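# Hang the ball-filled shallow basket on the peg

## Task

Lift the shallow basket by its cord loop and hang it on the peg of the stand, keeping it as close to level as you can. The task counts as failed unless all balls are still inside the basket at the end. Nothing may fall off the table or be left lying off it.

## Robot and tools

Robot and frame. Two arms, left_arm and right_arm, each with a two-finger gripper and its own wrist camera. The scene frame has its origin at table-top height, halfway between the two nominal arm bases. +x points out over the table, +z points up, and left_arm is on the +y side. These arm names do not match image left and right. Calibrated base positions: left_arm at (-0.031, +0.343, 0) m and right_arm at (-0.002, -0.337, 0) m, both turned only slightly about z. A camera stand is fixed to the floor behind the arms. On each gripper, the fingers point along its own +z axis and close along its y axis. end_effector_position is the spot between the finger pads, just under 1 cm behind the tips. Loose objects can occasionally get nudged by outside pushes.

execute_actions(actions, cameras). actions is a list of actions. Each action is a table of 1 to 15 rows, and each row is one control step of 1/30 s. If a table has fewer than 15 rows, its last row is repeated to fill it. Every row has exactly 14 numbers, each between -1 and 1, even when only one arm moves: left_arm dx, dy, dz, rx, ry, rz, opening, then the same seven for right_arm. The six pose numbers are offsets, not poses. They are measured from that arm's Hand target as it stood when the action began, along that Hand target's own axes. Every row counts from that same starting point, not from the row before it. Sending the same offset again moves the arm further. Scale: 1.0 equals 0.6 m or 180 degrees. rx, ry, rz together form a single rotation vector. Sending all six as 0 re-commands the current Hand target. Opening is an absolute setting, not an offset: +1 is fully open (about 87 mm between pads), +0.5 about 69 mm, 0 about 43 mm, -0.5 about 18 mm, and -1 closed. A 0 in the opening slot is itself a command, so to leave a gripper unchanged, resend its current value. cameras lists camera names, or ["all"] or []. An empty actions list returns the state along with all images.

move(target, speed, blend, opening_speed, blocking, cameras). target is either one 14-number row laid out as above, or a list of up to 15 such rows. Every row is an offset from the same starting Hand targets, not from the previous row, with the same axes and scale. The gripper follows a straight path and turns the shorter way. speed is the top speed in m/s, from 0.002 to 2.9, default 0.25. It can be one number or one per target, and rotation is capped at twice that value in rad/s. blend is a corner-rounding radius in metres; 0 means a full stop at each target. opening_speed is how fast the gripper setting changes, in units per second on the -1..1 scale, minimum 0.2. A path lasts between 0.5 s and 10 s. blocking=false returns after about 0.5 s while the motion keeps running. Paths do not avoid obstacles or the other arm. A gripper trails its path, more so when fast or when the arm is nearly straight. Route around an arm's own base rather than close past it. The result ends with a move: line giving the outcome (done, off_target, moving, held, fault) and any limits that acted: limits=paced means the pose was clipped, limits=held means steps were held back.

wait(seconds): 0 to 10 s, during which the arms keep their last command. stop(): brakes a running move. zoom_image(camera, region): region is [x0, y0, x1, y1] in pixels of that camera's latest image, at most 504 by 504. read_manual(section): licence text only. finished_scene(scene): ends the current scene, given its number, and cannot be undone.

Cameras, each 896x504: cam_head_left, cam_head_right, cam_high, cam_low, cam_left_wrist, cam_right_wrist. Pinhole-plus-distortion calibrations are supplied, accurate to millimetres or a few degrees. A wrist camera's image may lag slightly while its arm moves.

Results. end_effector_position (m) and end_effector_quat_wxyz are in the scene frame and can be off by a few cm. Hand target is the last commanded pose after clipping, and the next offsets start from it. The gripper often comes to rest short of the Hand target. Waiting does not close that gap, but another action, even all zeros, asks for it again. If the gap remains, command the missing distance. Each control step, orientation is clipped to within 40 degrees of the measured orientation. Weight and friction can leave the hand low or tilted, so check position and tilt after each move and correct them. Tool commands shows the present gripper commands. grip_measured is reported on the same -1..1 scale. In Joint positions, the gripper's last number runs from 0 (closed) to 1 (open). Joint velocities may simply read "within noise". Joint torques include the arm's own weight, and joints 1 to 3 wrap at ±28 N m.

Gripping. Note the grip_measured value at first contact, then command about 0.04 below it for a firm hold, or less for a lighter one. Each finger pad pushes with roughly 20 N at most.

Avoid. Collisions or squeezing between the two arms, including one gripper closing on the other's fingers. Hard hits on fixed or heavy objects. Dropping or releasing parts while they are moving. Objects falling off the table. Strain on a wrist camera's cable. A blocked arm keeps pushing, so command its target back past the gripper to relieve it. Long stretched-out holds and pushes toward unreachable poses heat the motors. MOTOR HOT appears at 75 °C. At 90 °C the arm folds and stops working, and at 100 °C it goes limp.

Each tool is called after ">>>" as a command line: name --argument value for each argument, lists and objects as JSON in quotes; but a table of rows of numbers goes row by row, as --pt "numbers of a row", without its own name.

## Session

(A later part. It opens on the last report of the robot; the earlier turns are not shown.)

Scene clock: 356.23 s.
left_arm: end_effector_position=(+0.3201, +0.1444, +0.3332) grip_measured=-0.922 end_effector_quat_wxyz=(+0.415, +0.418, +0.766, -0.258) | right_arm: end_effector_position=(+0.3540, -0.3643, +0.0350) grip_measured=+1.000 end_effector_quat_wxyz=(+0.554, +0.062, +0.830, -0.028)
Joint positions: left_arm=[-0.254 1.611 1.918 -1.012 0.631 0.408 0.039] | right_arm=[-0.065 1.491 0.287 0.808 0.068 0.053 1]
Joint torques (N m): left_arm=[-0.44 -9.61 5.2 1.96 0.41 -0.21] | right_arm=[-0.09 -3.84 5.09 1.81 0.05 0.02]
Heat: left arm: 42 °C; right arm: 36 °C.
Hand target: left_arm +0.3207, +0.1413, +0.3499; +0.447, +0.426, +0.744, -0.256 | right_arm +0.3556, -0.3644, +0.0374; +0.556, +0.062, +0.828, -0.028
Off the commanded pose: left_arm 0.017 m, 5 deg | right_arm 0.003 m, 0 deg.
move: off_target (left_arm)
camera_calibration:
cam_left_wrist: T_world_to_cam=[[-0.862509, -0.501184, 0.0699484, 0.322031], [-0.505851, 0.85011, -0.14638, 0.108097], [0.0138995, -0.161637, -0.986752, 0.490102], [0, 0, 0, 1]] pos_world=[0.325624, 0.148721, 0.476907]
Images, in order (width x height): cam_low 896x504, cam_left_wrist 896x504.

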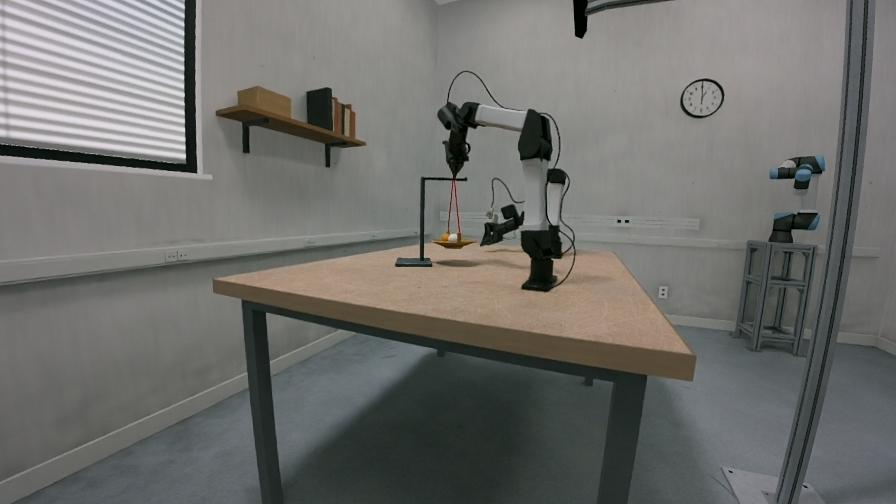

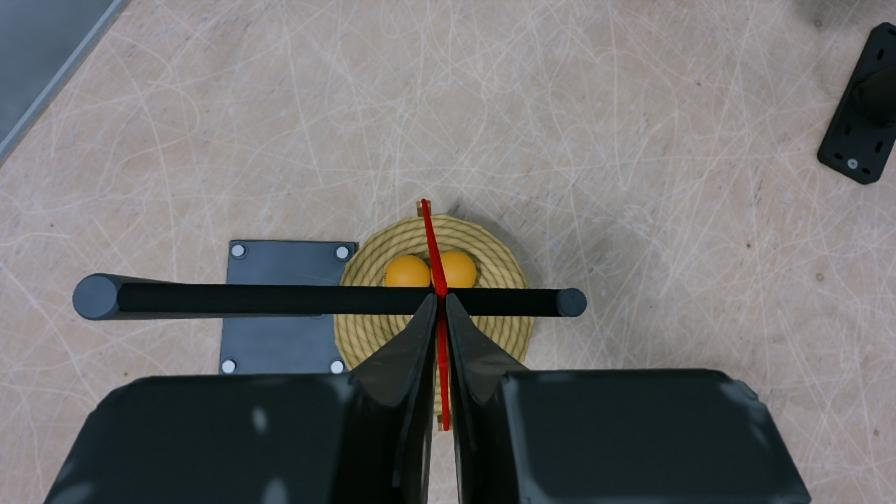

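>>> wait --seconds 0.1 --cameras '["cam_head_left","cam_head_right","cam_low"]'

>>> zoom_image --camera "cam_head_left" --region '[290, 180, 430, 320]'

>>> zoom_image --camera "cam_head_right" --region '[280, 180, 420, 320]'

>>> zoom_image --camera "cam_low" --region '[425, 215, 485, 255]'

Scene clock: 376.97 s.
left_arm: end_effector_position=(+0.3201, +0.1444, +0.3332) grip_measured=-0.922 end_effector_quat_wxyz=(+0.415, +0.418, +0.766, -0.258) | right_arm: end_effector_position=(+0.3540, -0.3643, +0.0350) grip_measured=+1.000 end_effector_quat_wxyz=(+0.554, +0.062, +0.830, -0.028)
Joint positions: left_arm=[-0.254 1.611 1.918 -1.012 0.631 0.408 0.039] | right_arm=[-0.065 1.491 0.287 0.808 0.068 0.053 1]
Joint torques (N m): left_arm=[-0.46 -9.61 5.12 1.93 0.42 -0.2] | right_arm=[-0.03 -3.78 5.16 1.82 0.05 0.01]
Heat: left arm: 41 °C; right arm: 36 °C.
Hand target: left_arm +0.3207, +0.1413, +0.3499; +0.447, +0.426, +0.744, -0.256 | right_arm +0.3556, -0.3644, +0.0374; +0.556, +0.062, +0.828, -0.028
Tool commands: left_gripper/opening=-1.0 right_gripper/opening=+1.0
Off the commanded pose: left_arm 0.017 m, 5 deg | right_arm 0.003 m, 0 deg.
wait: 0.10 s; at rest from the start
Images, in order (width x height): cam_head_left 896x504, cam_head_right 896x504, cam_low 896x504.

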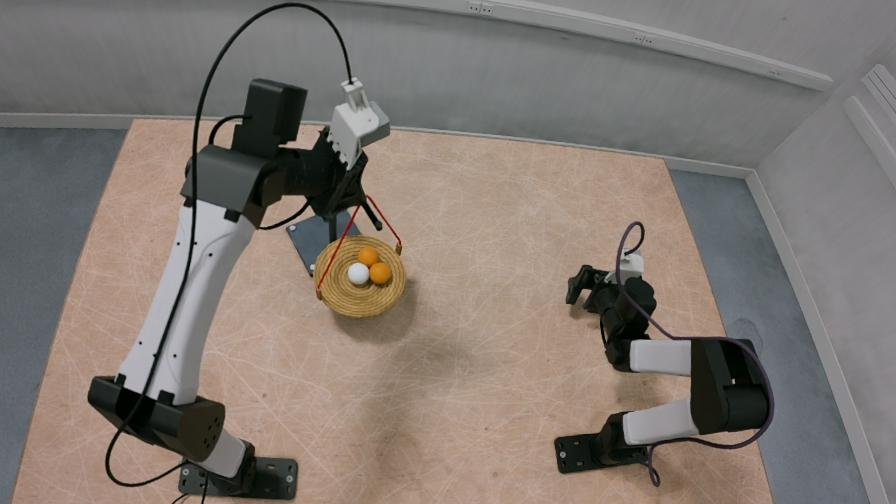

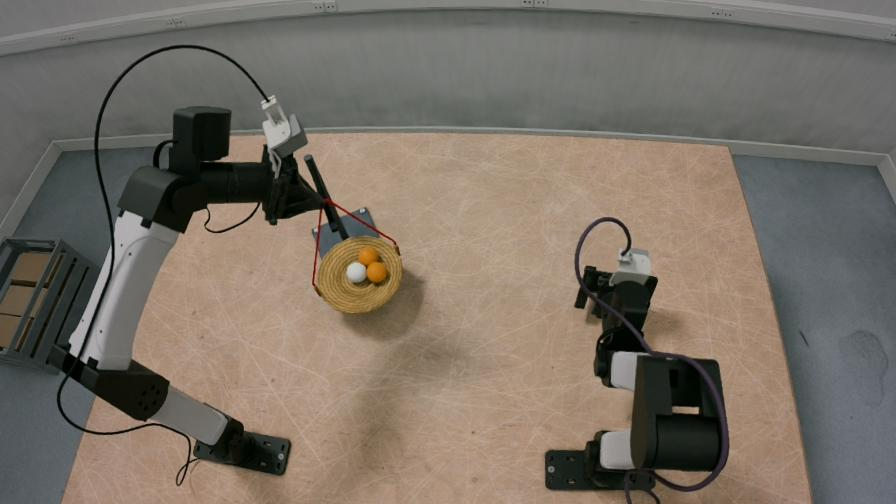

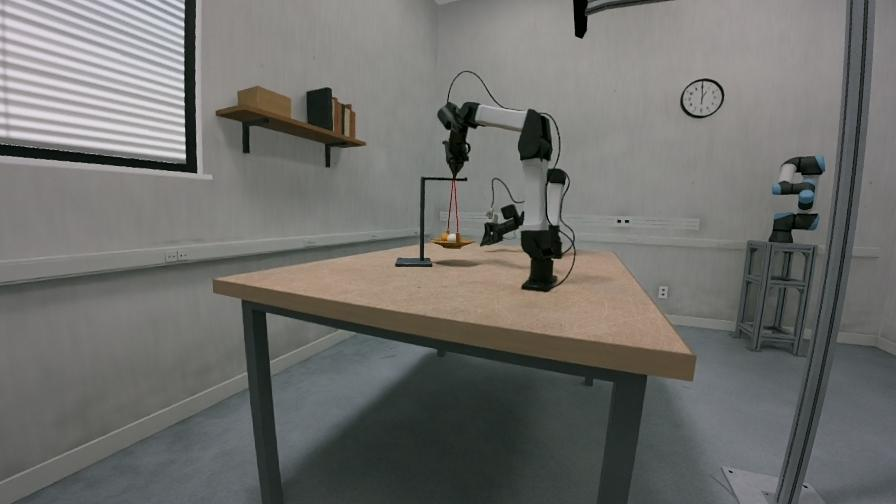

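Scaled by 3.600 from the camera's 896x504 image, which has a finer 1280x720 frame.

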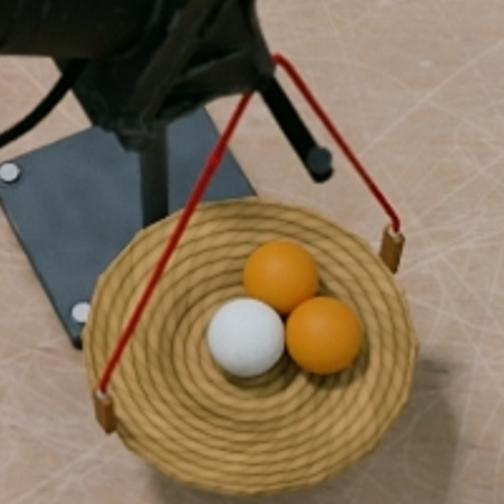

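Scaled by 3.600 from the camera's 896x504 image, which has a finer 1280x720 frame.

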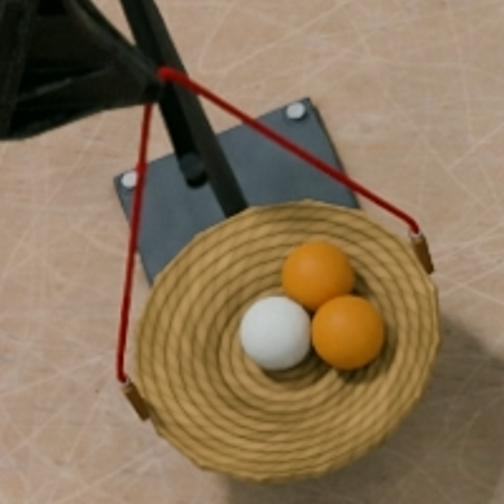

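Scaled by 8.400 from the camera's 896x504 image, which has a finer 1280x720 frame.

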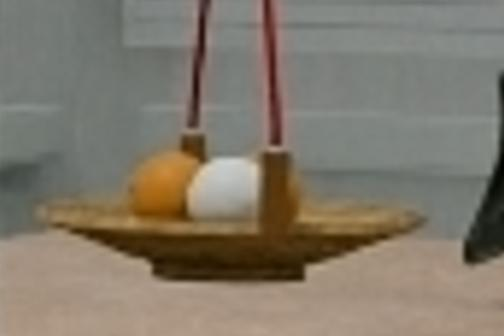

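>>> move --target '[0,0,0,0,0,0,-0.75,0,0,0,0,0,0,1]' --speed 0.03 --opening_speed 0.2 --cameras '["cam_left_wrist","cam_low"]'

>>> zoom_image --camera "cam_left_wrist" --region '[340, 200, 560, 360]'

>>> zoom_image --camera "cam_low" --region '[400, 160, 500, 260]'

Scene clock: 402.43 s.
left_arm: end_effector_position=(+0.3259, +0.1423, +0.3389) grip_measured=-0.751 end_effector_quat_wxyz=(+0.430, +0.420, +0.757, -0.255) | right_arm: end_effector_position=(+0.3540, -0.3643, +0.0350) grip_measured=+1.000 end_effector_quat_wxyz=(+0.554, +0.062, +0.830, -0.028)
Joint positions: left_arm=[-0.254 1.611 1.918 -0.975 0.634 0.408 0.125] | right_arm=[-0.065 1.491 0.287 0.808 0.068 0.053 1]
Joint torques (N m): left_arm=[-0.46 -9.59 4.94 1.69 0.39 -0.21] | right_arm=[-0.05 -3.78 5.11 1.82 0.04 0.02]
Heat: left arm: 42 °C; right arm: 36 °C.
Hand target: left_arm +0.3206, +0.1412, +0.3499; +0.447, +0.426, +0.744, -0.256 | right_arm +0.3556, -0.3644, +0.0374; +0.556, +0.062, +0.828, -0.028
Off the commanded pose: left_arm 0.012 m, 2 deg | right_arm 0.003 m, 0 deg.
move: off_target (left_arm)
camera_calibration:
cam_left_wrist: T_world_to_cam=[[-0.865398, -0.498999, 0.0456811, 0.334477], [-0.49877, 0.849057, -0.174156, 0.120957], [0.0481179, -0.173499, -0.983658, 0.484753], [0, 0, 0, 1]] pos_world=[0.32646, 0.148308, 0.482617]
Images, in order (width x height): cam_low 896x504, cam_left_wrist 896x504.

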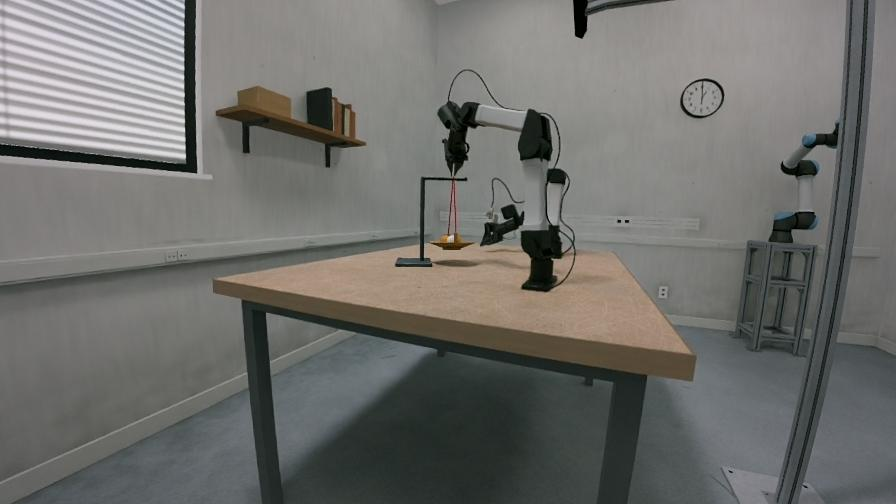

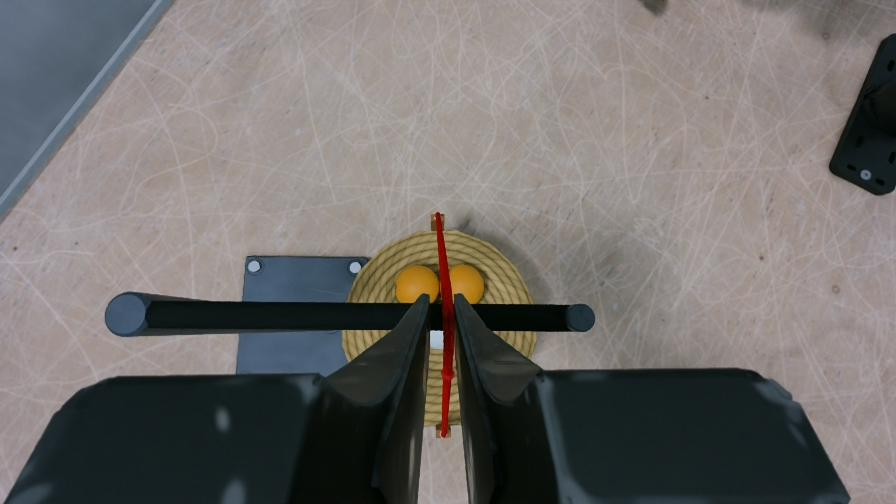

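Scaled by 2.291 from the camera's 896x504 image, which has a finer 1280x720 frame.

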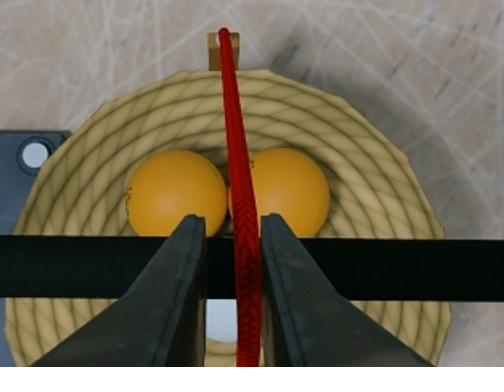

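Scaled by 5.040 from the camera's 896x504 image, which has a finer 1280x720 frame.

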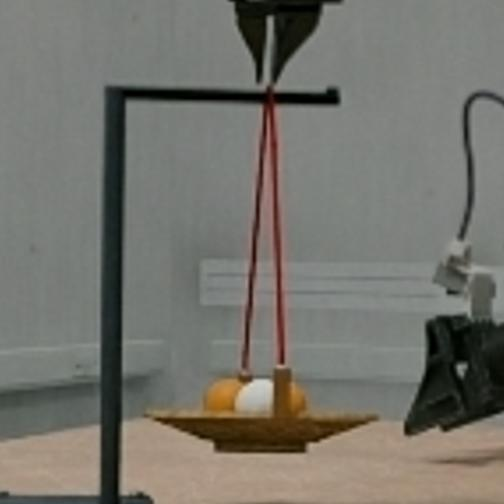

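>>> move --pt "0 0 0 0 0 0 -0.45 0 0 0 0 0 0 1" --pt "-0.0736 0 -0.0392 0 0 0 -0.45 0 0 0 0 0 0 1" --pt "-0.0736 0 -0.2392 0 0 0 -0.45 0 0 0 0 0 0 1" --speed '[0.03,0.06,0.2]' --opening_speed 0.5 --blend '[0,0.01,0]' --cameras '["cam_head_left","cam_head_right","cam_low","cam_left_wrist"]'

>>> zoom_image --camera "cam_low" --region '[400, 160, 500, 260]'

>>> zoom_image --camera "cam_low" --region '[425, 215, 485, 255]'

>>> zoom_image --camera "cam_head_left" --region '[290, 180, 430, 320]'

>>> zoom_image --camera "cam_head_right" --region '[280, 180, 420, 320]'

Scene clock: 415.40 s.
left_arm: end_effector_position=(+0.2750, +0.2322, +0.4529) grip_measured=-0.450 end_effector_quat_wxyz=(+0.494, +0.398, +0.732, -0.250) | right_arm: end_effector_position=(+0.3540, -0.3643, +0.0350) grip_measured=+1.000 end_effector_quat_wxyz=(+0.554, +0.062, +0.830, -0.028)
Joint positions: left_arm=[0.073 1.727 2.639 -1.575 0.891 0.574 0.275] | right_arm=[-0.065 1.491 0.287 0.808 0.068 0.053 1]
Joint torques (N m): left_arm=[0.29 -7.23 2.37 1.27 0.43 -0.13] | right_arm=[-0.02 -3.78 5.09 1.82 0.04 0.02]
Heat: left arm: 40 °C; right arm: 36 °C.
Hand target: left_arm +0.2670, +0.2327, +0.4565; +0.447, +0.426, +0.744, -0.256 | right_arm +0.3556, -0.3644, +0.0374; +0.556, +0.062, +0.828, -0.028
Off the commanded pose: left_arm 0.009 m, 7 deg | right_arm 0.003 m, 0 deg.
joint sent to its limit (left arm) — joint 4 (wrist pitch), lower limit. The joint targets are off in orientation, not in position.
move: off_target (left_arm)
camera_calibration:
cam_left_wrist: T_world_to_cam=[[-0.841497, -0.540197, -0.00840066, 0.357527], [-0.514052, 0.80536, -0.295203, 0.108301], [0.166233, -0.244094, -0.955398, 0.586069], [0, 0, 0, 1]] pos_world=[0.259106, 0.24897, 0.594903]
Images, in order (width x height): cam_head_left 896x504, cam_head_right 896x504, cam_low 896x504, cam_left_wrist 896x504.

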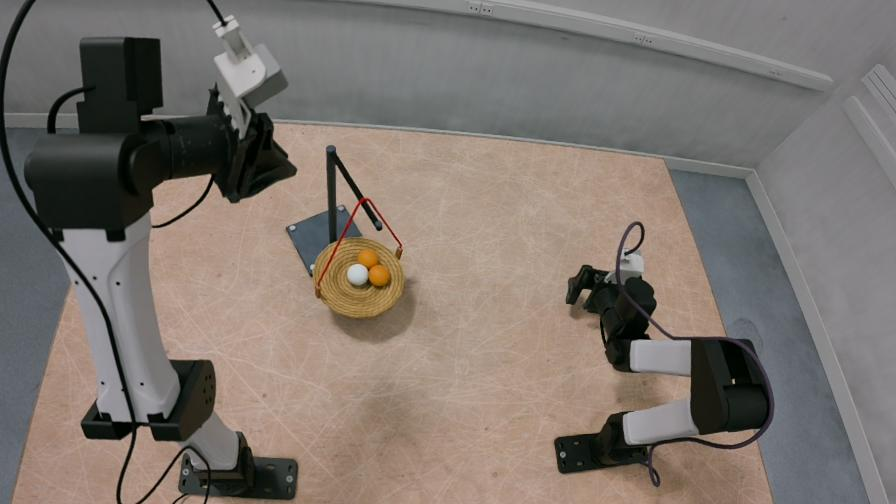

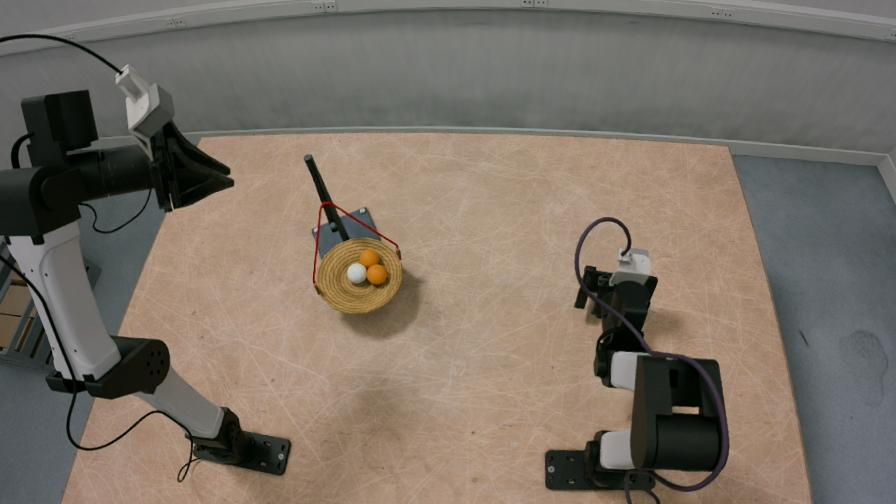

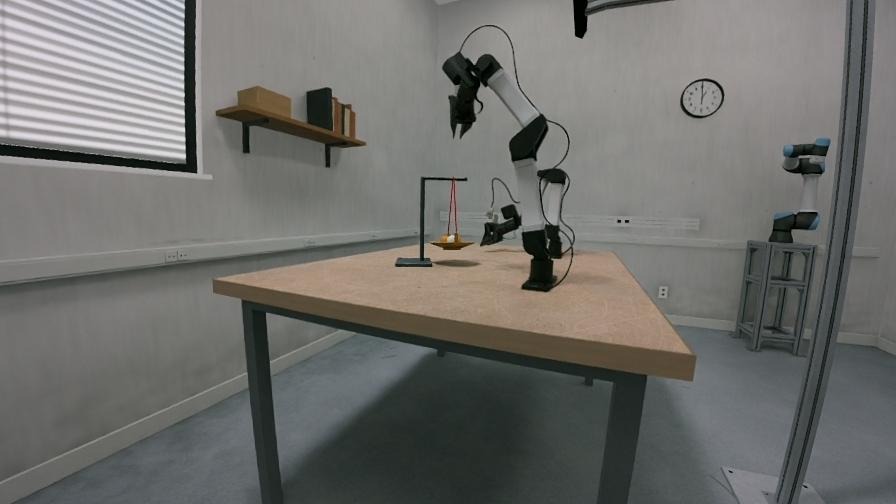

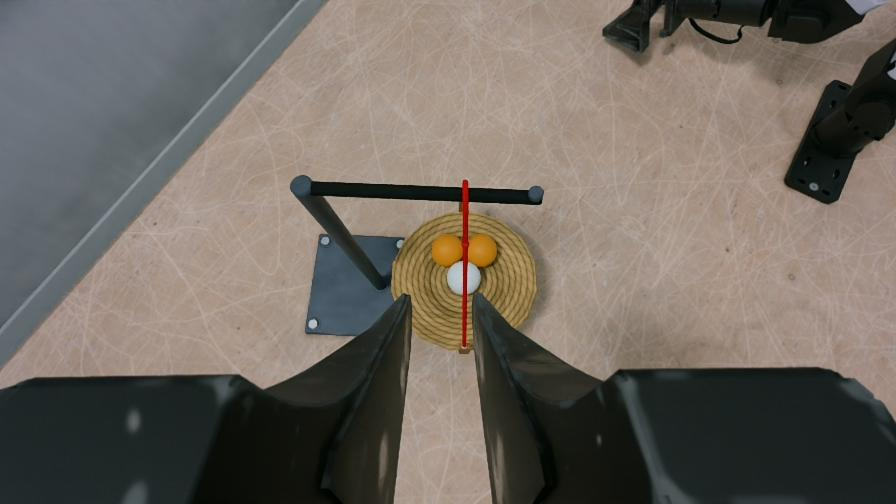

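Scaled by 5.040 from the camera's 896x504 image, which has a finer 1280x720 frame.

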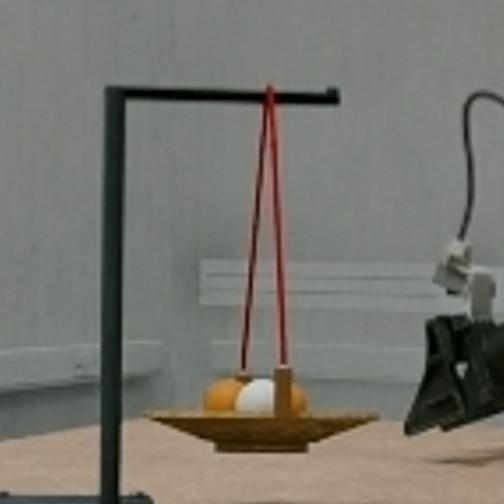

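Scaled by 8.400 from the camera's 896x504 image, which has a finer 1280x720 frame.

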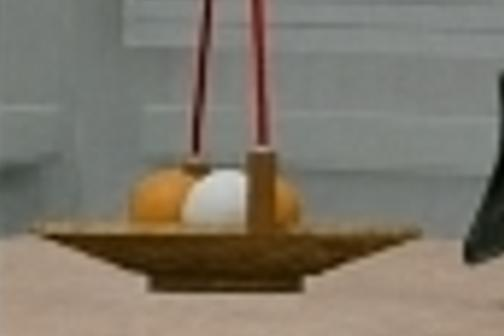

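Scaled by 3.600 from the camera's 896x504 image, which has a finer 1280x720 frame.

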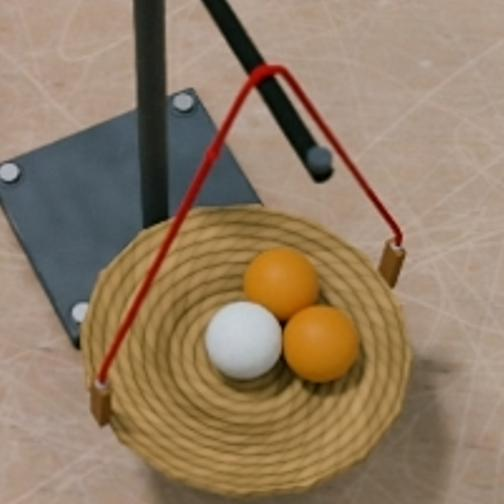

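Scaled by 3.600 from the camera's 896x504 image, which has a finer 1280x720 frame.

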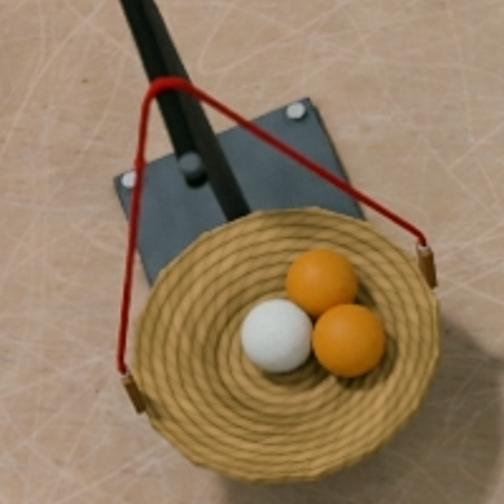

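>>> move --pt "0 0 0.2 0 0 0 -0.45 0 0 0 0 0 0 1" --pt "0.0854 0 0.2455 0 0 0 -0.45 0 0 0 0 0 0 1" --speed '[0.2,0.05]' --blend '[0.005,0]' --cameras '["cam_left_wrist","cam_low"]'

>>> zoom_image --camera "cam_left_wrist" --region '[340, 200, 560, 360]'

>>> zoom_image --camera "cam_low" --region '[430, 160, 490, 200]'

Scene clock: 495.83 s.
left_arm: end_effector_position=(+0.3232, +0.1410, +0.3347) grip_measured=-0.450 end_effector_quat_wxyz=(+0.434, +0.427, +0.750, -0.260) | right_arm: end_effector_position=(+0.3540, -0.3643, +0.0350) grip_measured=+1.000 end_effector_quat_wxyz=(+0.554, +0.062, +0.830, -0.028)
Joint positions: left_arm=[-0.253 1.587 1.864 -0.938 0.652 0.418 0.275] | right_arm=[-0.065 1.491 0.287 0.808 0.068 0.053 1]
Joint torques (N m): left_arm=[-0.61 -8.99 4.93 1.64 0.2 -0.34] | right_arm=[-0.08 -3.78 5.11 1.81 0.06 0.02]
Heat: left arm: 38 °C; right arm: 36 °C.
Hand target: left_arm +0.3205, +0.1412, +0.3420; +0.447, +0.426, +0.744, -0.256 | right_arm +0.3556, -0.3644, +0.0374; +0.556, +0.062, +0.828, -0.028
Off the commanded pose: left_arm 0.008 m, 2 deg | right_arm 0.003 m, 0 deg.
move: done
camera_calibration:
cam_left_wrist: T_world_to_cam=[[-0.874741, -0.4829, 0.0404536, 0.334138], [-0.481384, 0.856331, -0.186994, 0.117493], [0.0556575, -0.183045, -0.981528, 0.478806], [0, 0, 0, 1]] pos_world=[0.322195, 0.148385, 0.478415]
Images, in order (width x height): cam_low 896x504, cam_left_wrist 896x504.

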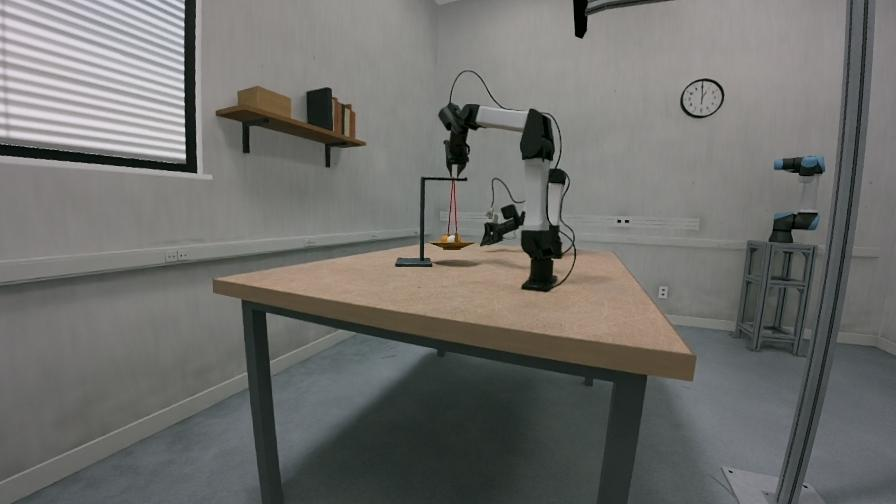

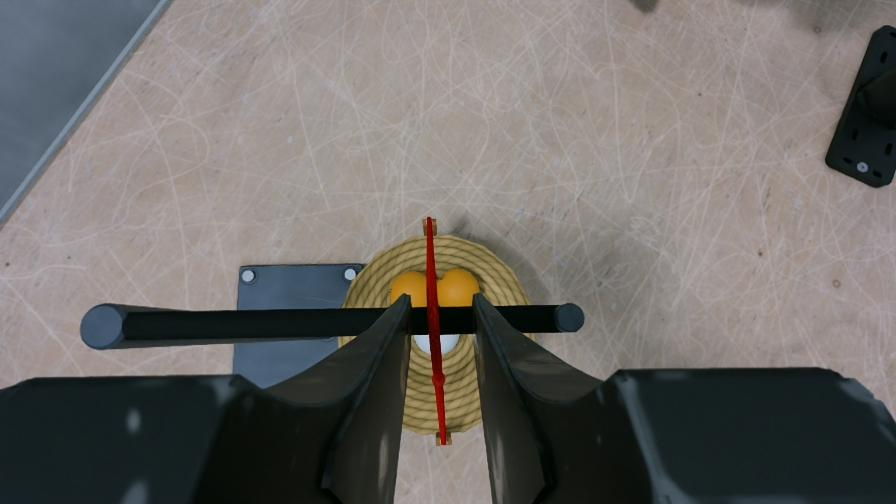

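Scaled by 2.291 from the camera's 896x504 image, which has a finer 1280x720 frame.

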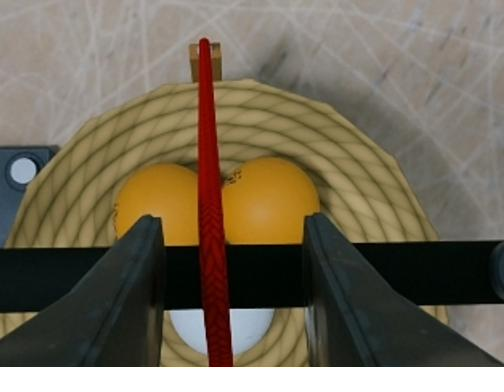

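Scaled by 8.400 from the camera's 896x504 image, which has a finer 1280x720 frame.

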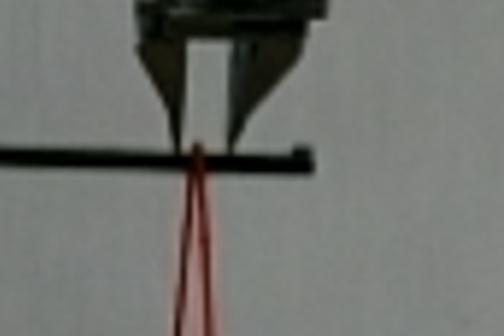

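>>> move --target '[0.0133,0.0062,-0.0038,0,0,0,-0.45,0,0,0,0,0,0,1]' --speed '[0.05]' --cameras '["cam_left_wrist","cam_low"]'

>>> zoom_image --camera "cam_left_wrist" --region '[340, 200, 560, 360]'

>>> zoom_image --camera "cam_low" --region '[430, 160, 490, 200]'

Scene clock: 520.97 s.
left_arm: end_effector_position=(+0.3237, +0.1420, +0.3333) grip_measured=-0.450 end_effector_quat_wxyz=(+0.440, +0.427, +0.745, -0.263) | right_arm: end_effector_position=(+0.3540, -0.3643, +0.0350) grip_measured=+1.000 end_effector_quat_wxyz=(+0.554, +0.062, +0.830, -0.028)
Joint positions: left_arm=[-0.245 1.571 1.828 -0.904 0.666 0.418 0.275] | right_arm=[-0.065 1.491 0.287 0.808 0.068 0.053 1]
Joint torques (N m): left_arm=[0.72 -8.92 4.64 1.48 0.23 -0.15] | right_arm=[-0.06 -3.79 5.14 1.81 0.05 0.02]
Heat: left arm: 39 °C; right arm: 36 °C.
Hand target: left_arm +0.3209, +0.1481, +0.3360; +0.447, +0.426, +0.744, -0.256 | right_arm +0.3556, -0.3644, +0.0374; +0.556, +0.062, +0.828, -0.028
Off the commanded pose: left_arm 0.007 m, 1 deg | right_arm 0.003 m, 0 deg.
move: done
camera_calibration:
cam_left_wrist: T_world_to_cam=[[-0.876653, -0.479709, 0.0368669, 0.336565], [-0.476629, 0.855462, -0.202507, 0.120487], [0.065606, -0.1951, -0.978587, 0.47509], [0, 0, 0, 1]] pos_world=[0.321309, 0.151071, 0.476908]
Images, in order (width x height): cam_low 896x504, cam_left_wrist 896x504.

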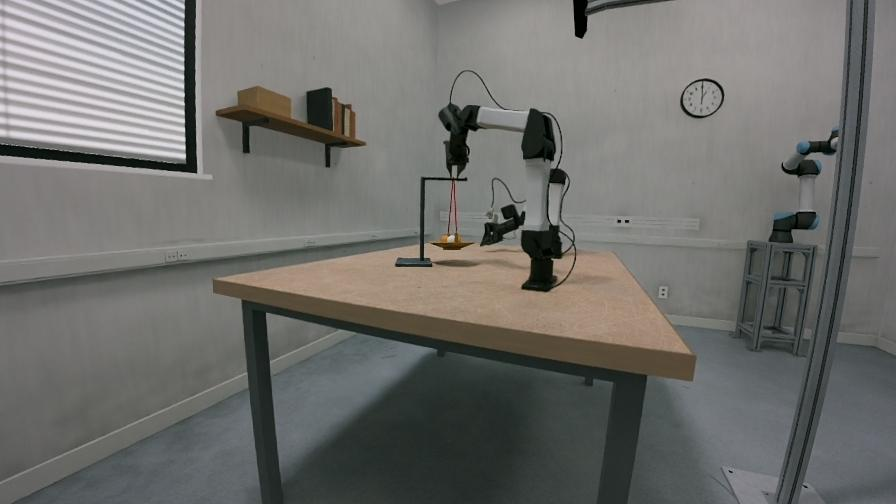

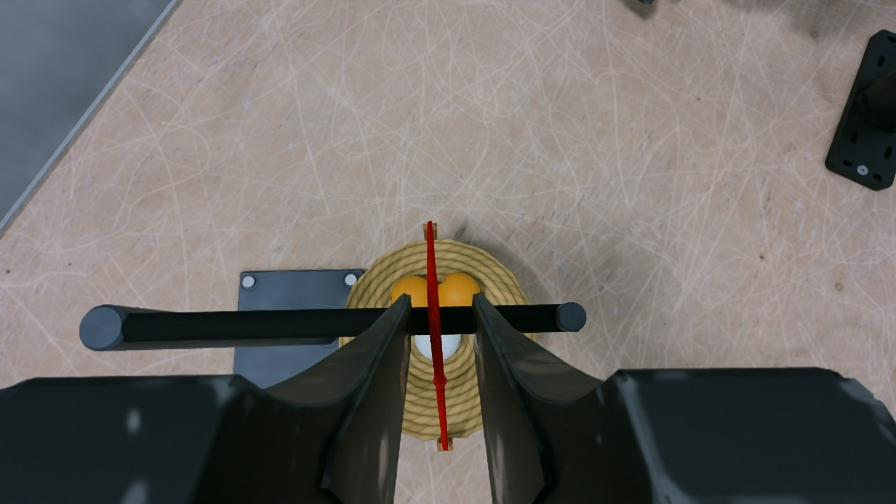

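Scaled by 2.291 from the camera's 896x504 image, which has a finer 1280x720 frame.

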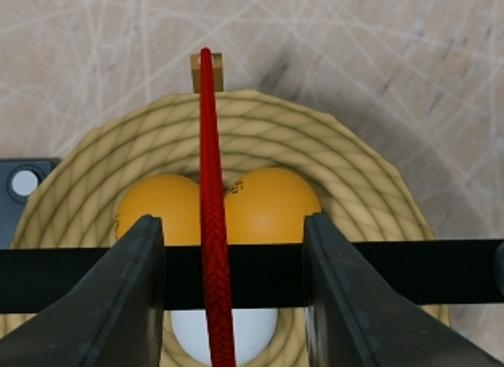

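Scaled by 8.400 from the camera's 896x504 image, which has a finer 1280x720 frame.

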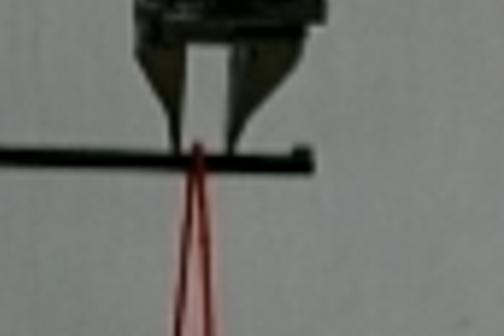

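>>> move --pt "-0.0103 0 -0.034 0 0 0 -0.45 0 0 0 0 0 0 1" --pt "0.0085 0 -0.0052 0 0 0 -0.45 0 0 0 0 0 0 1" --speed '[0.06,0.05]' --cameras '["cam_left_wrist"]'

>>> zoom_image --camera "cam_left_wrist" --region '[340, 200, 560, 360]'

Scene clock: 530.93 s.
left_arm: end_effector_position=(+0.3208, +0.1533, +0.3233) grip_measured=-0.450 end_effector_quat_wxyz=(+0.430, +0.425, +0.753, -0.261) | right_arm: end_effector_position=(+0.3540, -0.3643, +0.0350) grip_measured=+1.000 end_effector_quat_wxyz=(+0.554, +0.062, +0.830, -0.028)
Joint positions: left_arm=[-0.216 1.557 1.794 -0.925 0.679 0.444 0.275] | right_arm=[-0.065 1.491 0.287 0.808 0.068 0.053 1]
Joint torques (N m): left_arm=[-0.75 -9.11 5.14 1.67 0.21 -0.36] | right_arm=[-0.05 -3.77 5.15 1.81 0.06 0.01]
Heat: left arm: 39 °C; right arm: 37 °C.
Hand target: left_arm +0.3183, +0.1525, +0.3329; +0.447, +0.426, +0.744, -0.256 | right_arm +0.3556, -0.3644, +0.0374; +0.556, +0.062, +0.828, -0.028
Off the commanded pose: left_arm 0.010 m, 2 deg | right_arm 0.003 m, 0 deg.
move: done
camera_calibration:
cam_left_wrist: T_world_to_cam=[[-0.872982, -0.485277, 0.0490856, 0.335508], [-0.485644, 0.855444, -0.179903, 0.103022], [0.0453126, -0.18089, -0.982459, 0.473244], [0, 0, 0, 1]] pos_world=[0.32148, 0.16029, 0.467009]
Images, in order (width x height): cam_left_wrist 896x504.

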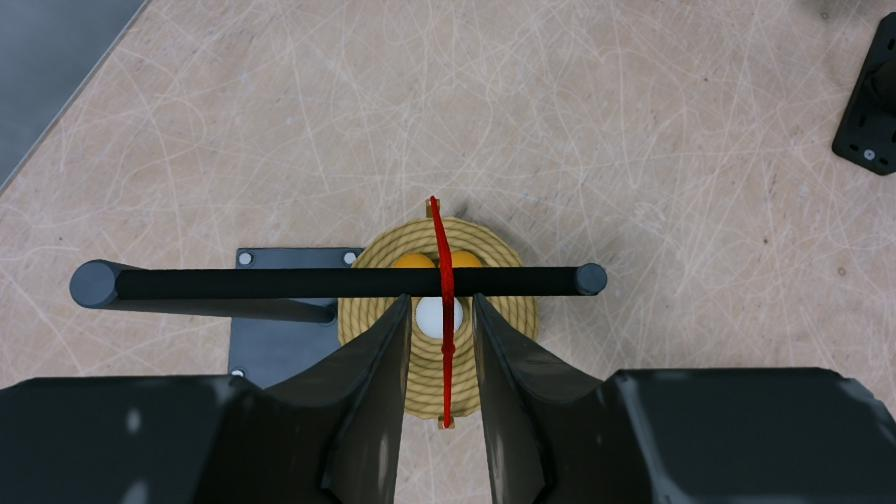

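Scaled by 2.291 from the camera's 896x504 image, which has a finer 1280x720 frame.

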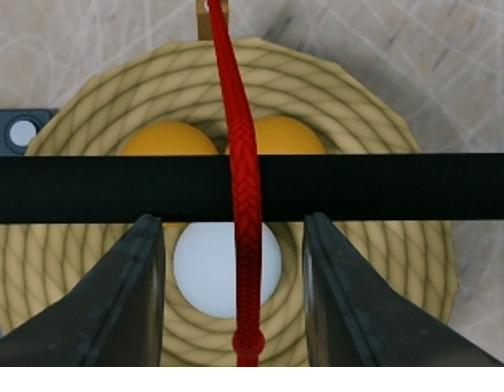

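>>> move --target '[0,0,0,0,0,0,-1,0,0,0,0,0,0,1]' --speed '[0.05]' --opening_speed 1.0 --cameras '["cam_left_wrist","cam_low"]'

>>> zoom_image --camera "cam_left_wrist" --region '[340, 200, 560, 360]'

>>> zoom_image --camera "cam_low" --region '[425, 215, 485, 255]'

Scene clock: 559.17 s.
left_arm: end_effector_position=(+0.3214, +0.1533, +0.3249) grip_measured=-0.924 end_effector_quat_wxyz=(+0.433, +0.425, +0.751, -0.260) | right_arm: end_effector_position=(+0.3540, -0.3643, +0.0350) grip_measured=+1.000 end_effector_quat_wxyz=(+0.554, +0.062, +0.830, -0.028)
Joint positions: left_arm=[-0.216 1.555 1.794 -0.919 0.678 0.443 0.038] | right_arm=[-0.065 1.491 0.287 0.808 0.068 0.053 1]
Joint torques (N m): left_arm=[-0.73 -8.76 4.93 1.64 0.25 -0.32] | right_arm=[-0.02 -3.79 5.12 1.81 0.05 0.02]
Heat: left arm: 40 °C; right arm: 37 °C.
Hand target: left_arm +0.3183, +0.1526, +0.3330; +0.447, +0.426, +0.744, -0.256 | right_arm +0.3556, -0.3644, +0.0374; +0.556, +0.062, +0.828, -0.028
Off the commanded pose: left_arm 0.009 m, 2 deg | right_arm 0.003 m, 0 deg.
move: done
camera_calibration:
cam_left_wrist: T_world_to_cam=[[-0.872489, -0.486634, 0.0441507, 0.337597], [-0.485834, 0.854288, -0.184817, 0.105431], [0.0522211, -0.182701, -0.981781, 0.472744], [0, 0, 0, 1]] pos_world=[0.321085, 0.160589, 0.468711]
Images, in order (width x height): cam_low 896x504, cam_left_wrist 896x504.

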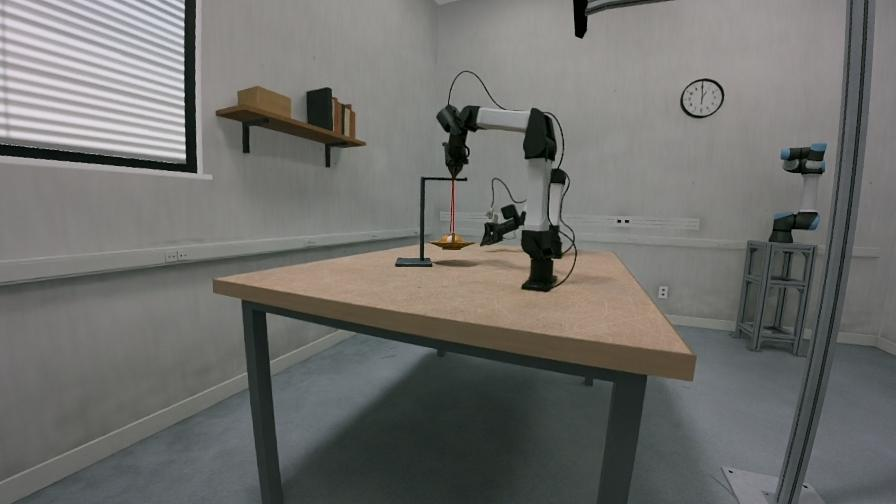

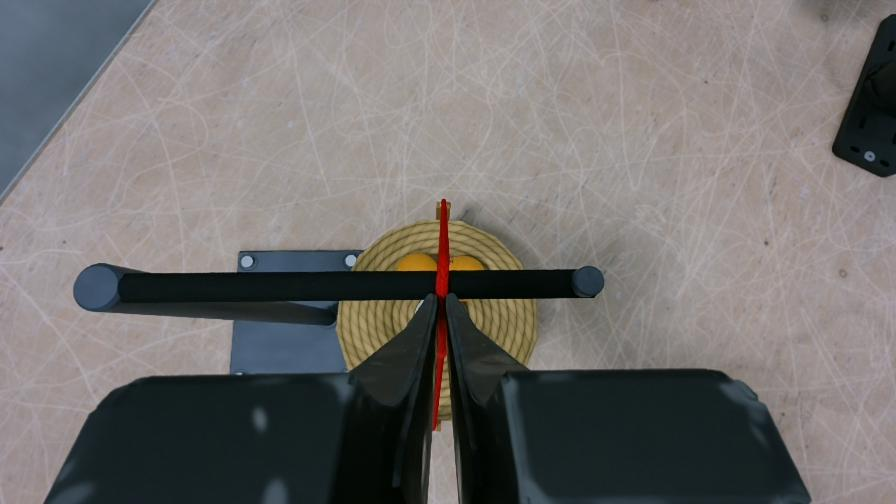

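Scaled by 2.291 from the camera's 896x504 image, which has a finer 1280x720 frame.

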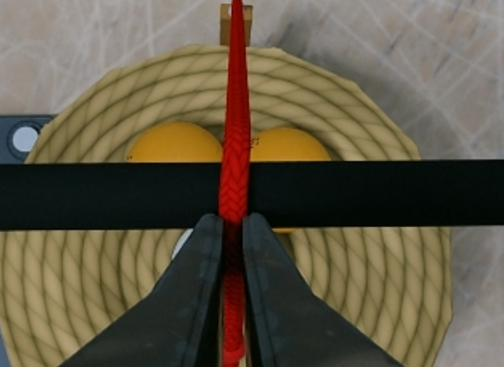

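Scaled by 8.400 from the camera's 896x504 image, which has a finer 1280x720 frame.

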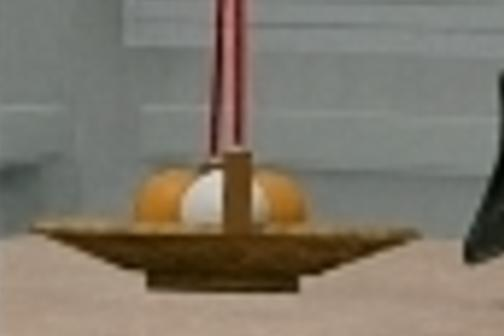

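>>> move --target '[0.0165, 0, 0.001, 0, 0, 0, -1, 0, 0, 0, 0, 0, 0, 1]' --speed 0.03 --cameras '["cam_low"]'

>>> zoom_image --camera "cam_low" --region '[425, 215, 485, 255]'

Scene clock: 625.03 s.
left_arm: end_effector_position=(+0.3202, +0.1536, +0.3231) grip_measured=-0.924 end_effector_quat_wxyz=(+0.444, +0.427, +0.745, -0.257) | right_arm: end_effector_position=(+0.3540, -0.3643, +0.0350) grip_measured=+1.000 end_effector_quat_wxyz=(+0.554, +0.062, +0.830, -0.028)
Joint positions: left_arm=[-0.216 1.522 1.736 -0.867 0.678 0.443 0.038] | right_arm=[-0.065 1.491 0.287 0.808 0.068 0.053 1]
Joint torques (N m): left_arm=[0.12 -8.17 4.4 1.43 0.29 -0.23] | right_arm=[-0.08 -3.84 5.11 1.81 0.04 0.02]
Heat: left arm: 41 °C; right arm: 37 °C.
Hand target: left_arm +0.3162, +0.1561, +0.3239; +0.447, +0.426, +0.744, -0.256 | right_arm +0.3556, -0.3644, +0.0374; +0.556, +0.062, +0.828, -0.028
Off the commanded pose: left_arm 0.005 m, 0 deg | right_arm 0.003 m, 0 deg.
move: done
Images, in order (width x height): cam_low 896x504.

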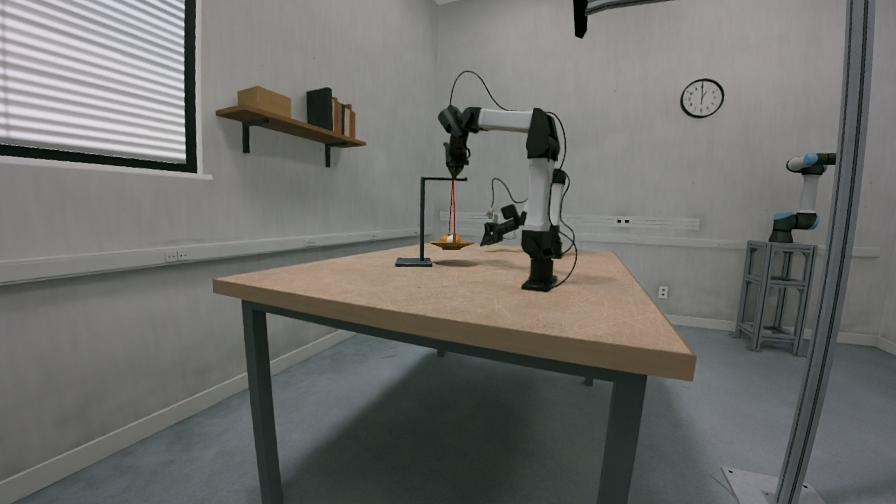

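Scaled by 8.400 from the camera's 896x504 image, which has a finer 1280x720 frame.

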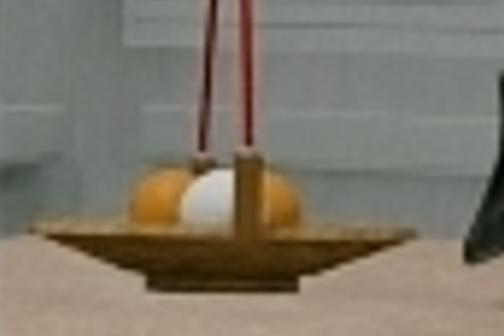

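>>> move --target '[0.0165, 0, 0.001, 0, 0, 0, -1, 0, 0, 0, 0, 0, 0, 1]' --speed 0.03 --cameras '["cam_low"]'

>>> zoom_image --camera "cam_low" --region '[425, 215, 485, 255]'

Scene clock: 629.87 s.
left_arm: end_effector_position=(+0.3197, +0.1549, +0.3212) grip_measured=-0.924 end_effector_quat_wxyz=(+0.455, +0.428, +0.737, -0.257) | right_arm: end_effector_position=(+0.3540, -0.3643, +0.0350) grip_measured=+1.000 end_effector_quat_wxyz=(+0.554, +0.062, +0.830, -0.028)
Joint positions: left_arm=[-0.209 1.493 1.68 -0.815 0.69 0.444 0.038] | right_arm=[-0.065 1.491 0.287 0.808 0.068 0.053 1]
Joint torques (N m): left_arm=[0.28 -7.58 4.3 1.27 0.25 -0.18] | right_arm=[-0.03 -3.79 5.12 1.81 0.06 0.01]
Heat: left arm: 41 °C; right arm: 37 °C.
Hand target: left_arm +0.3141, +0.1596, +0.3149; +0.447, +0.426, +0.744, -0.256 | right_arm +0.3556, -0.3644, +0.0374; +0.556, +0.062, +0.828, -0.028
Off the commanded pose: left_arm 0.010 m, 1 deg | right_arm 0.003 m, 0 deg.
move: done
Images, in order (width x height): cam_low 896x504.

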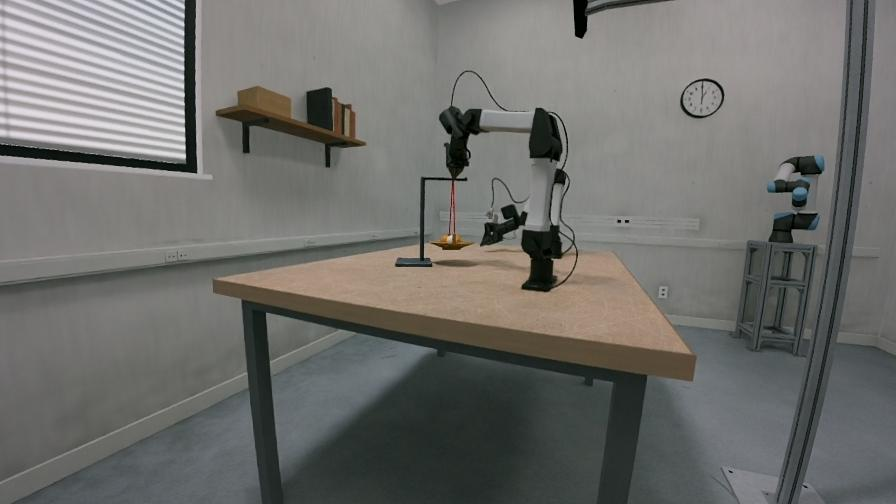

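Scaled by 8.400 from the camera's 896x504 image, which has a finer 1280x720 frame.

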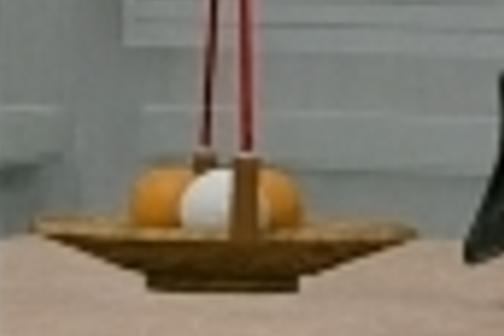

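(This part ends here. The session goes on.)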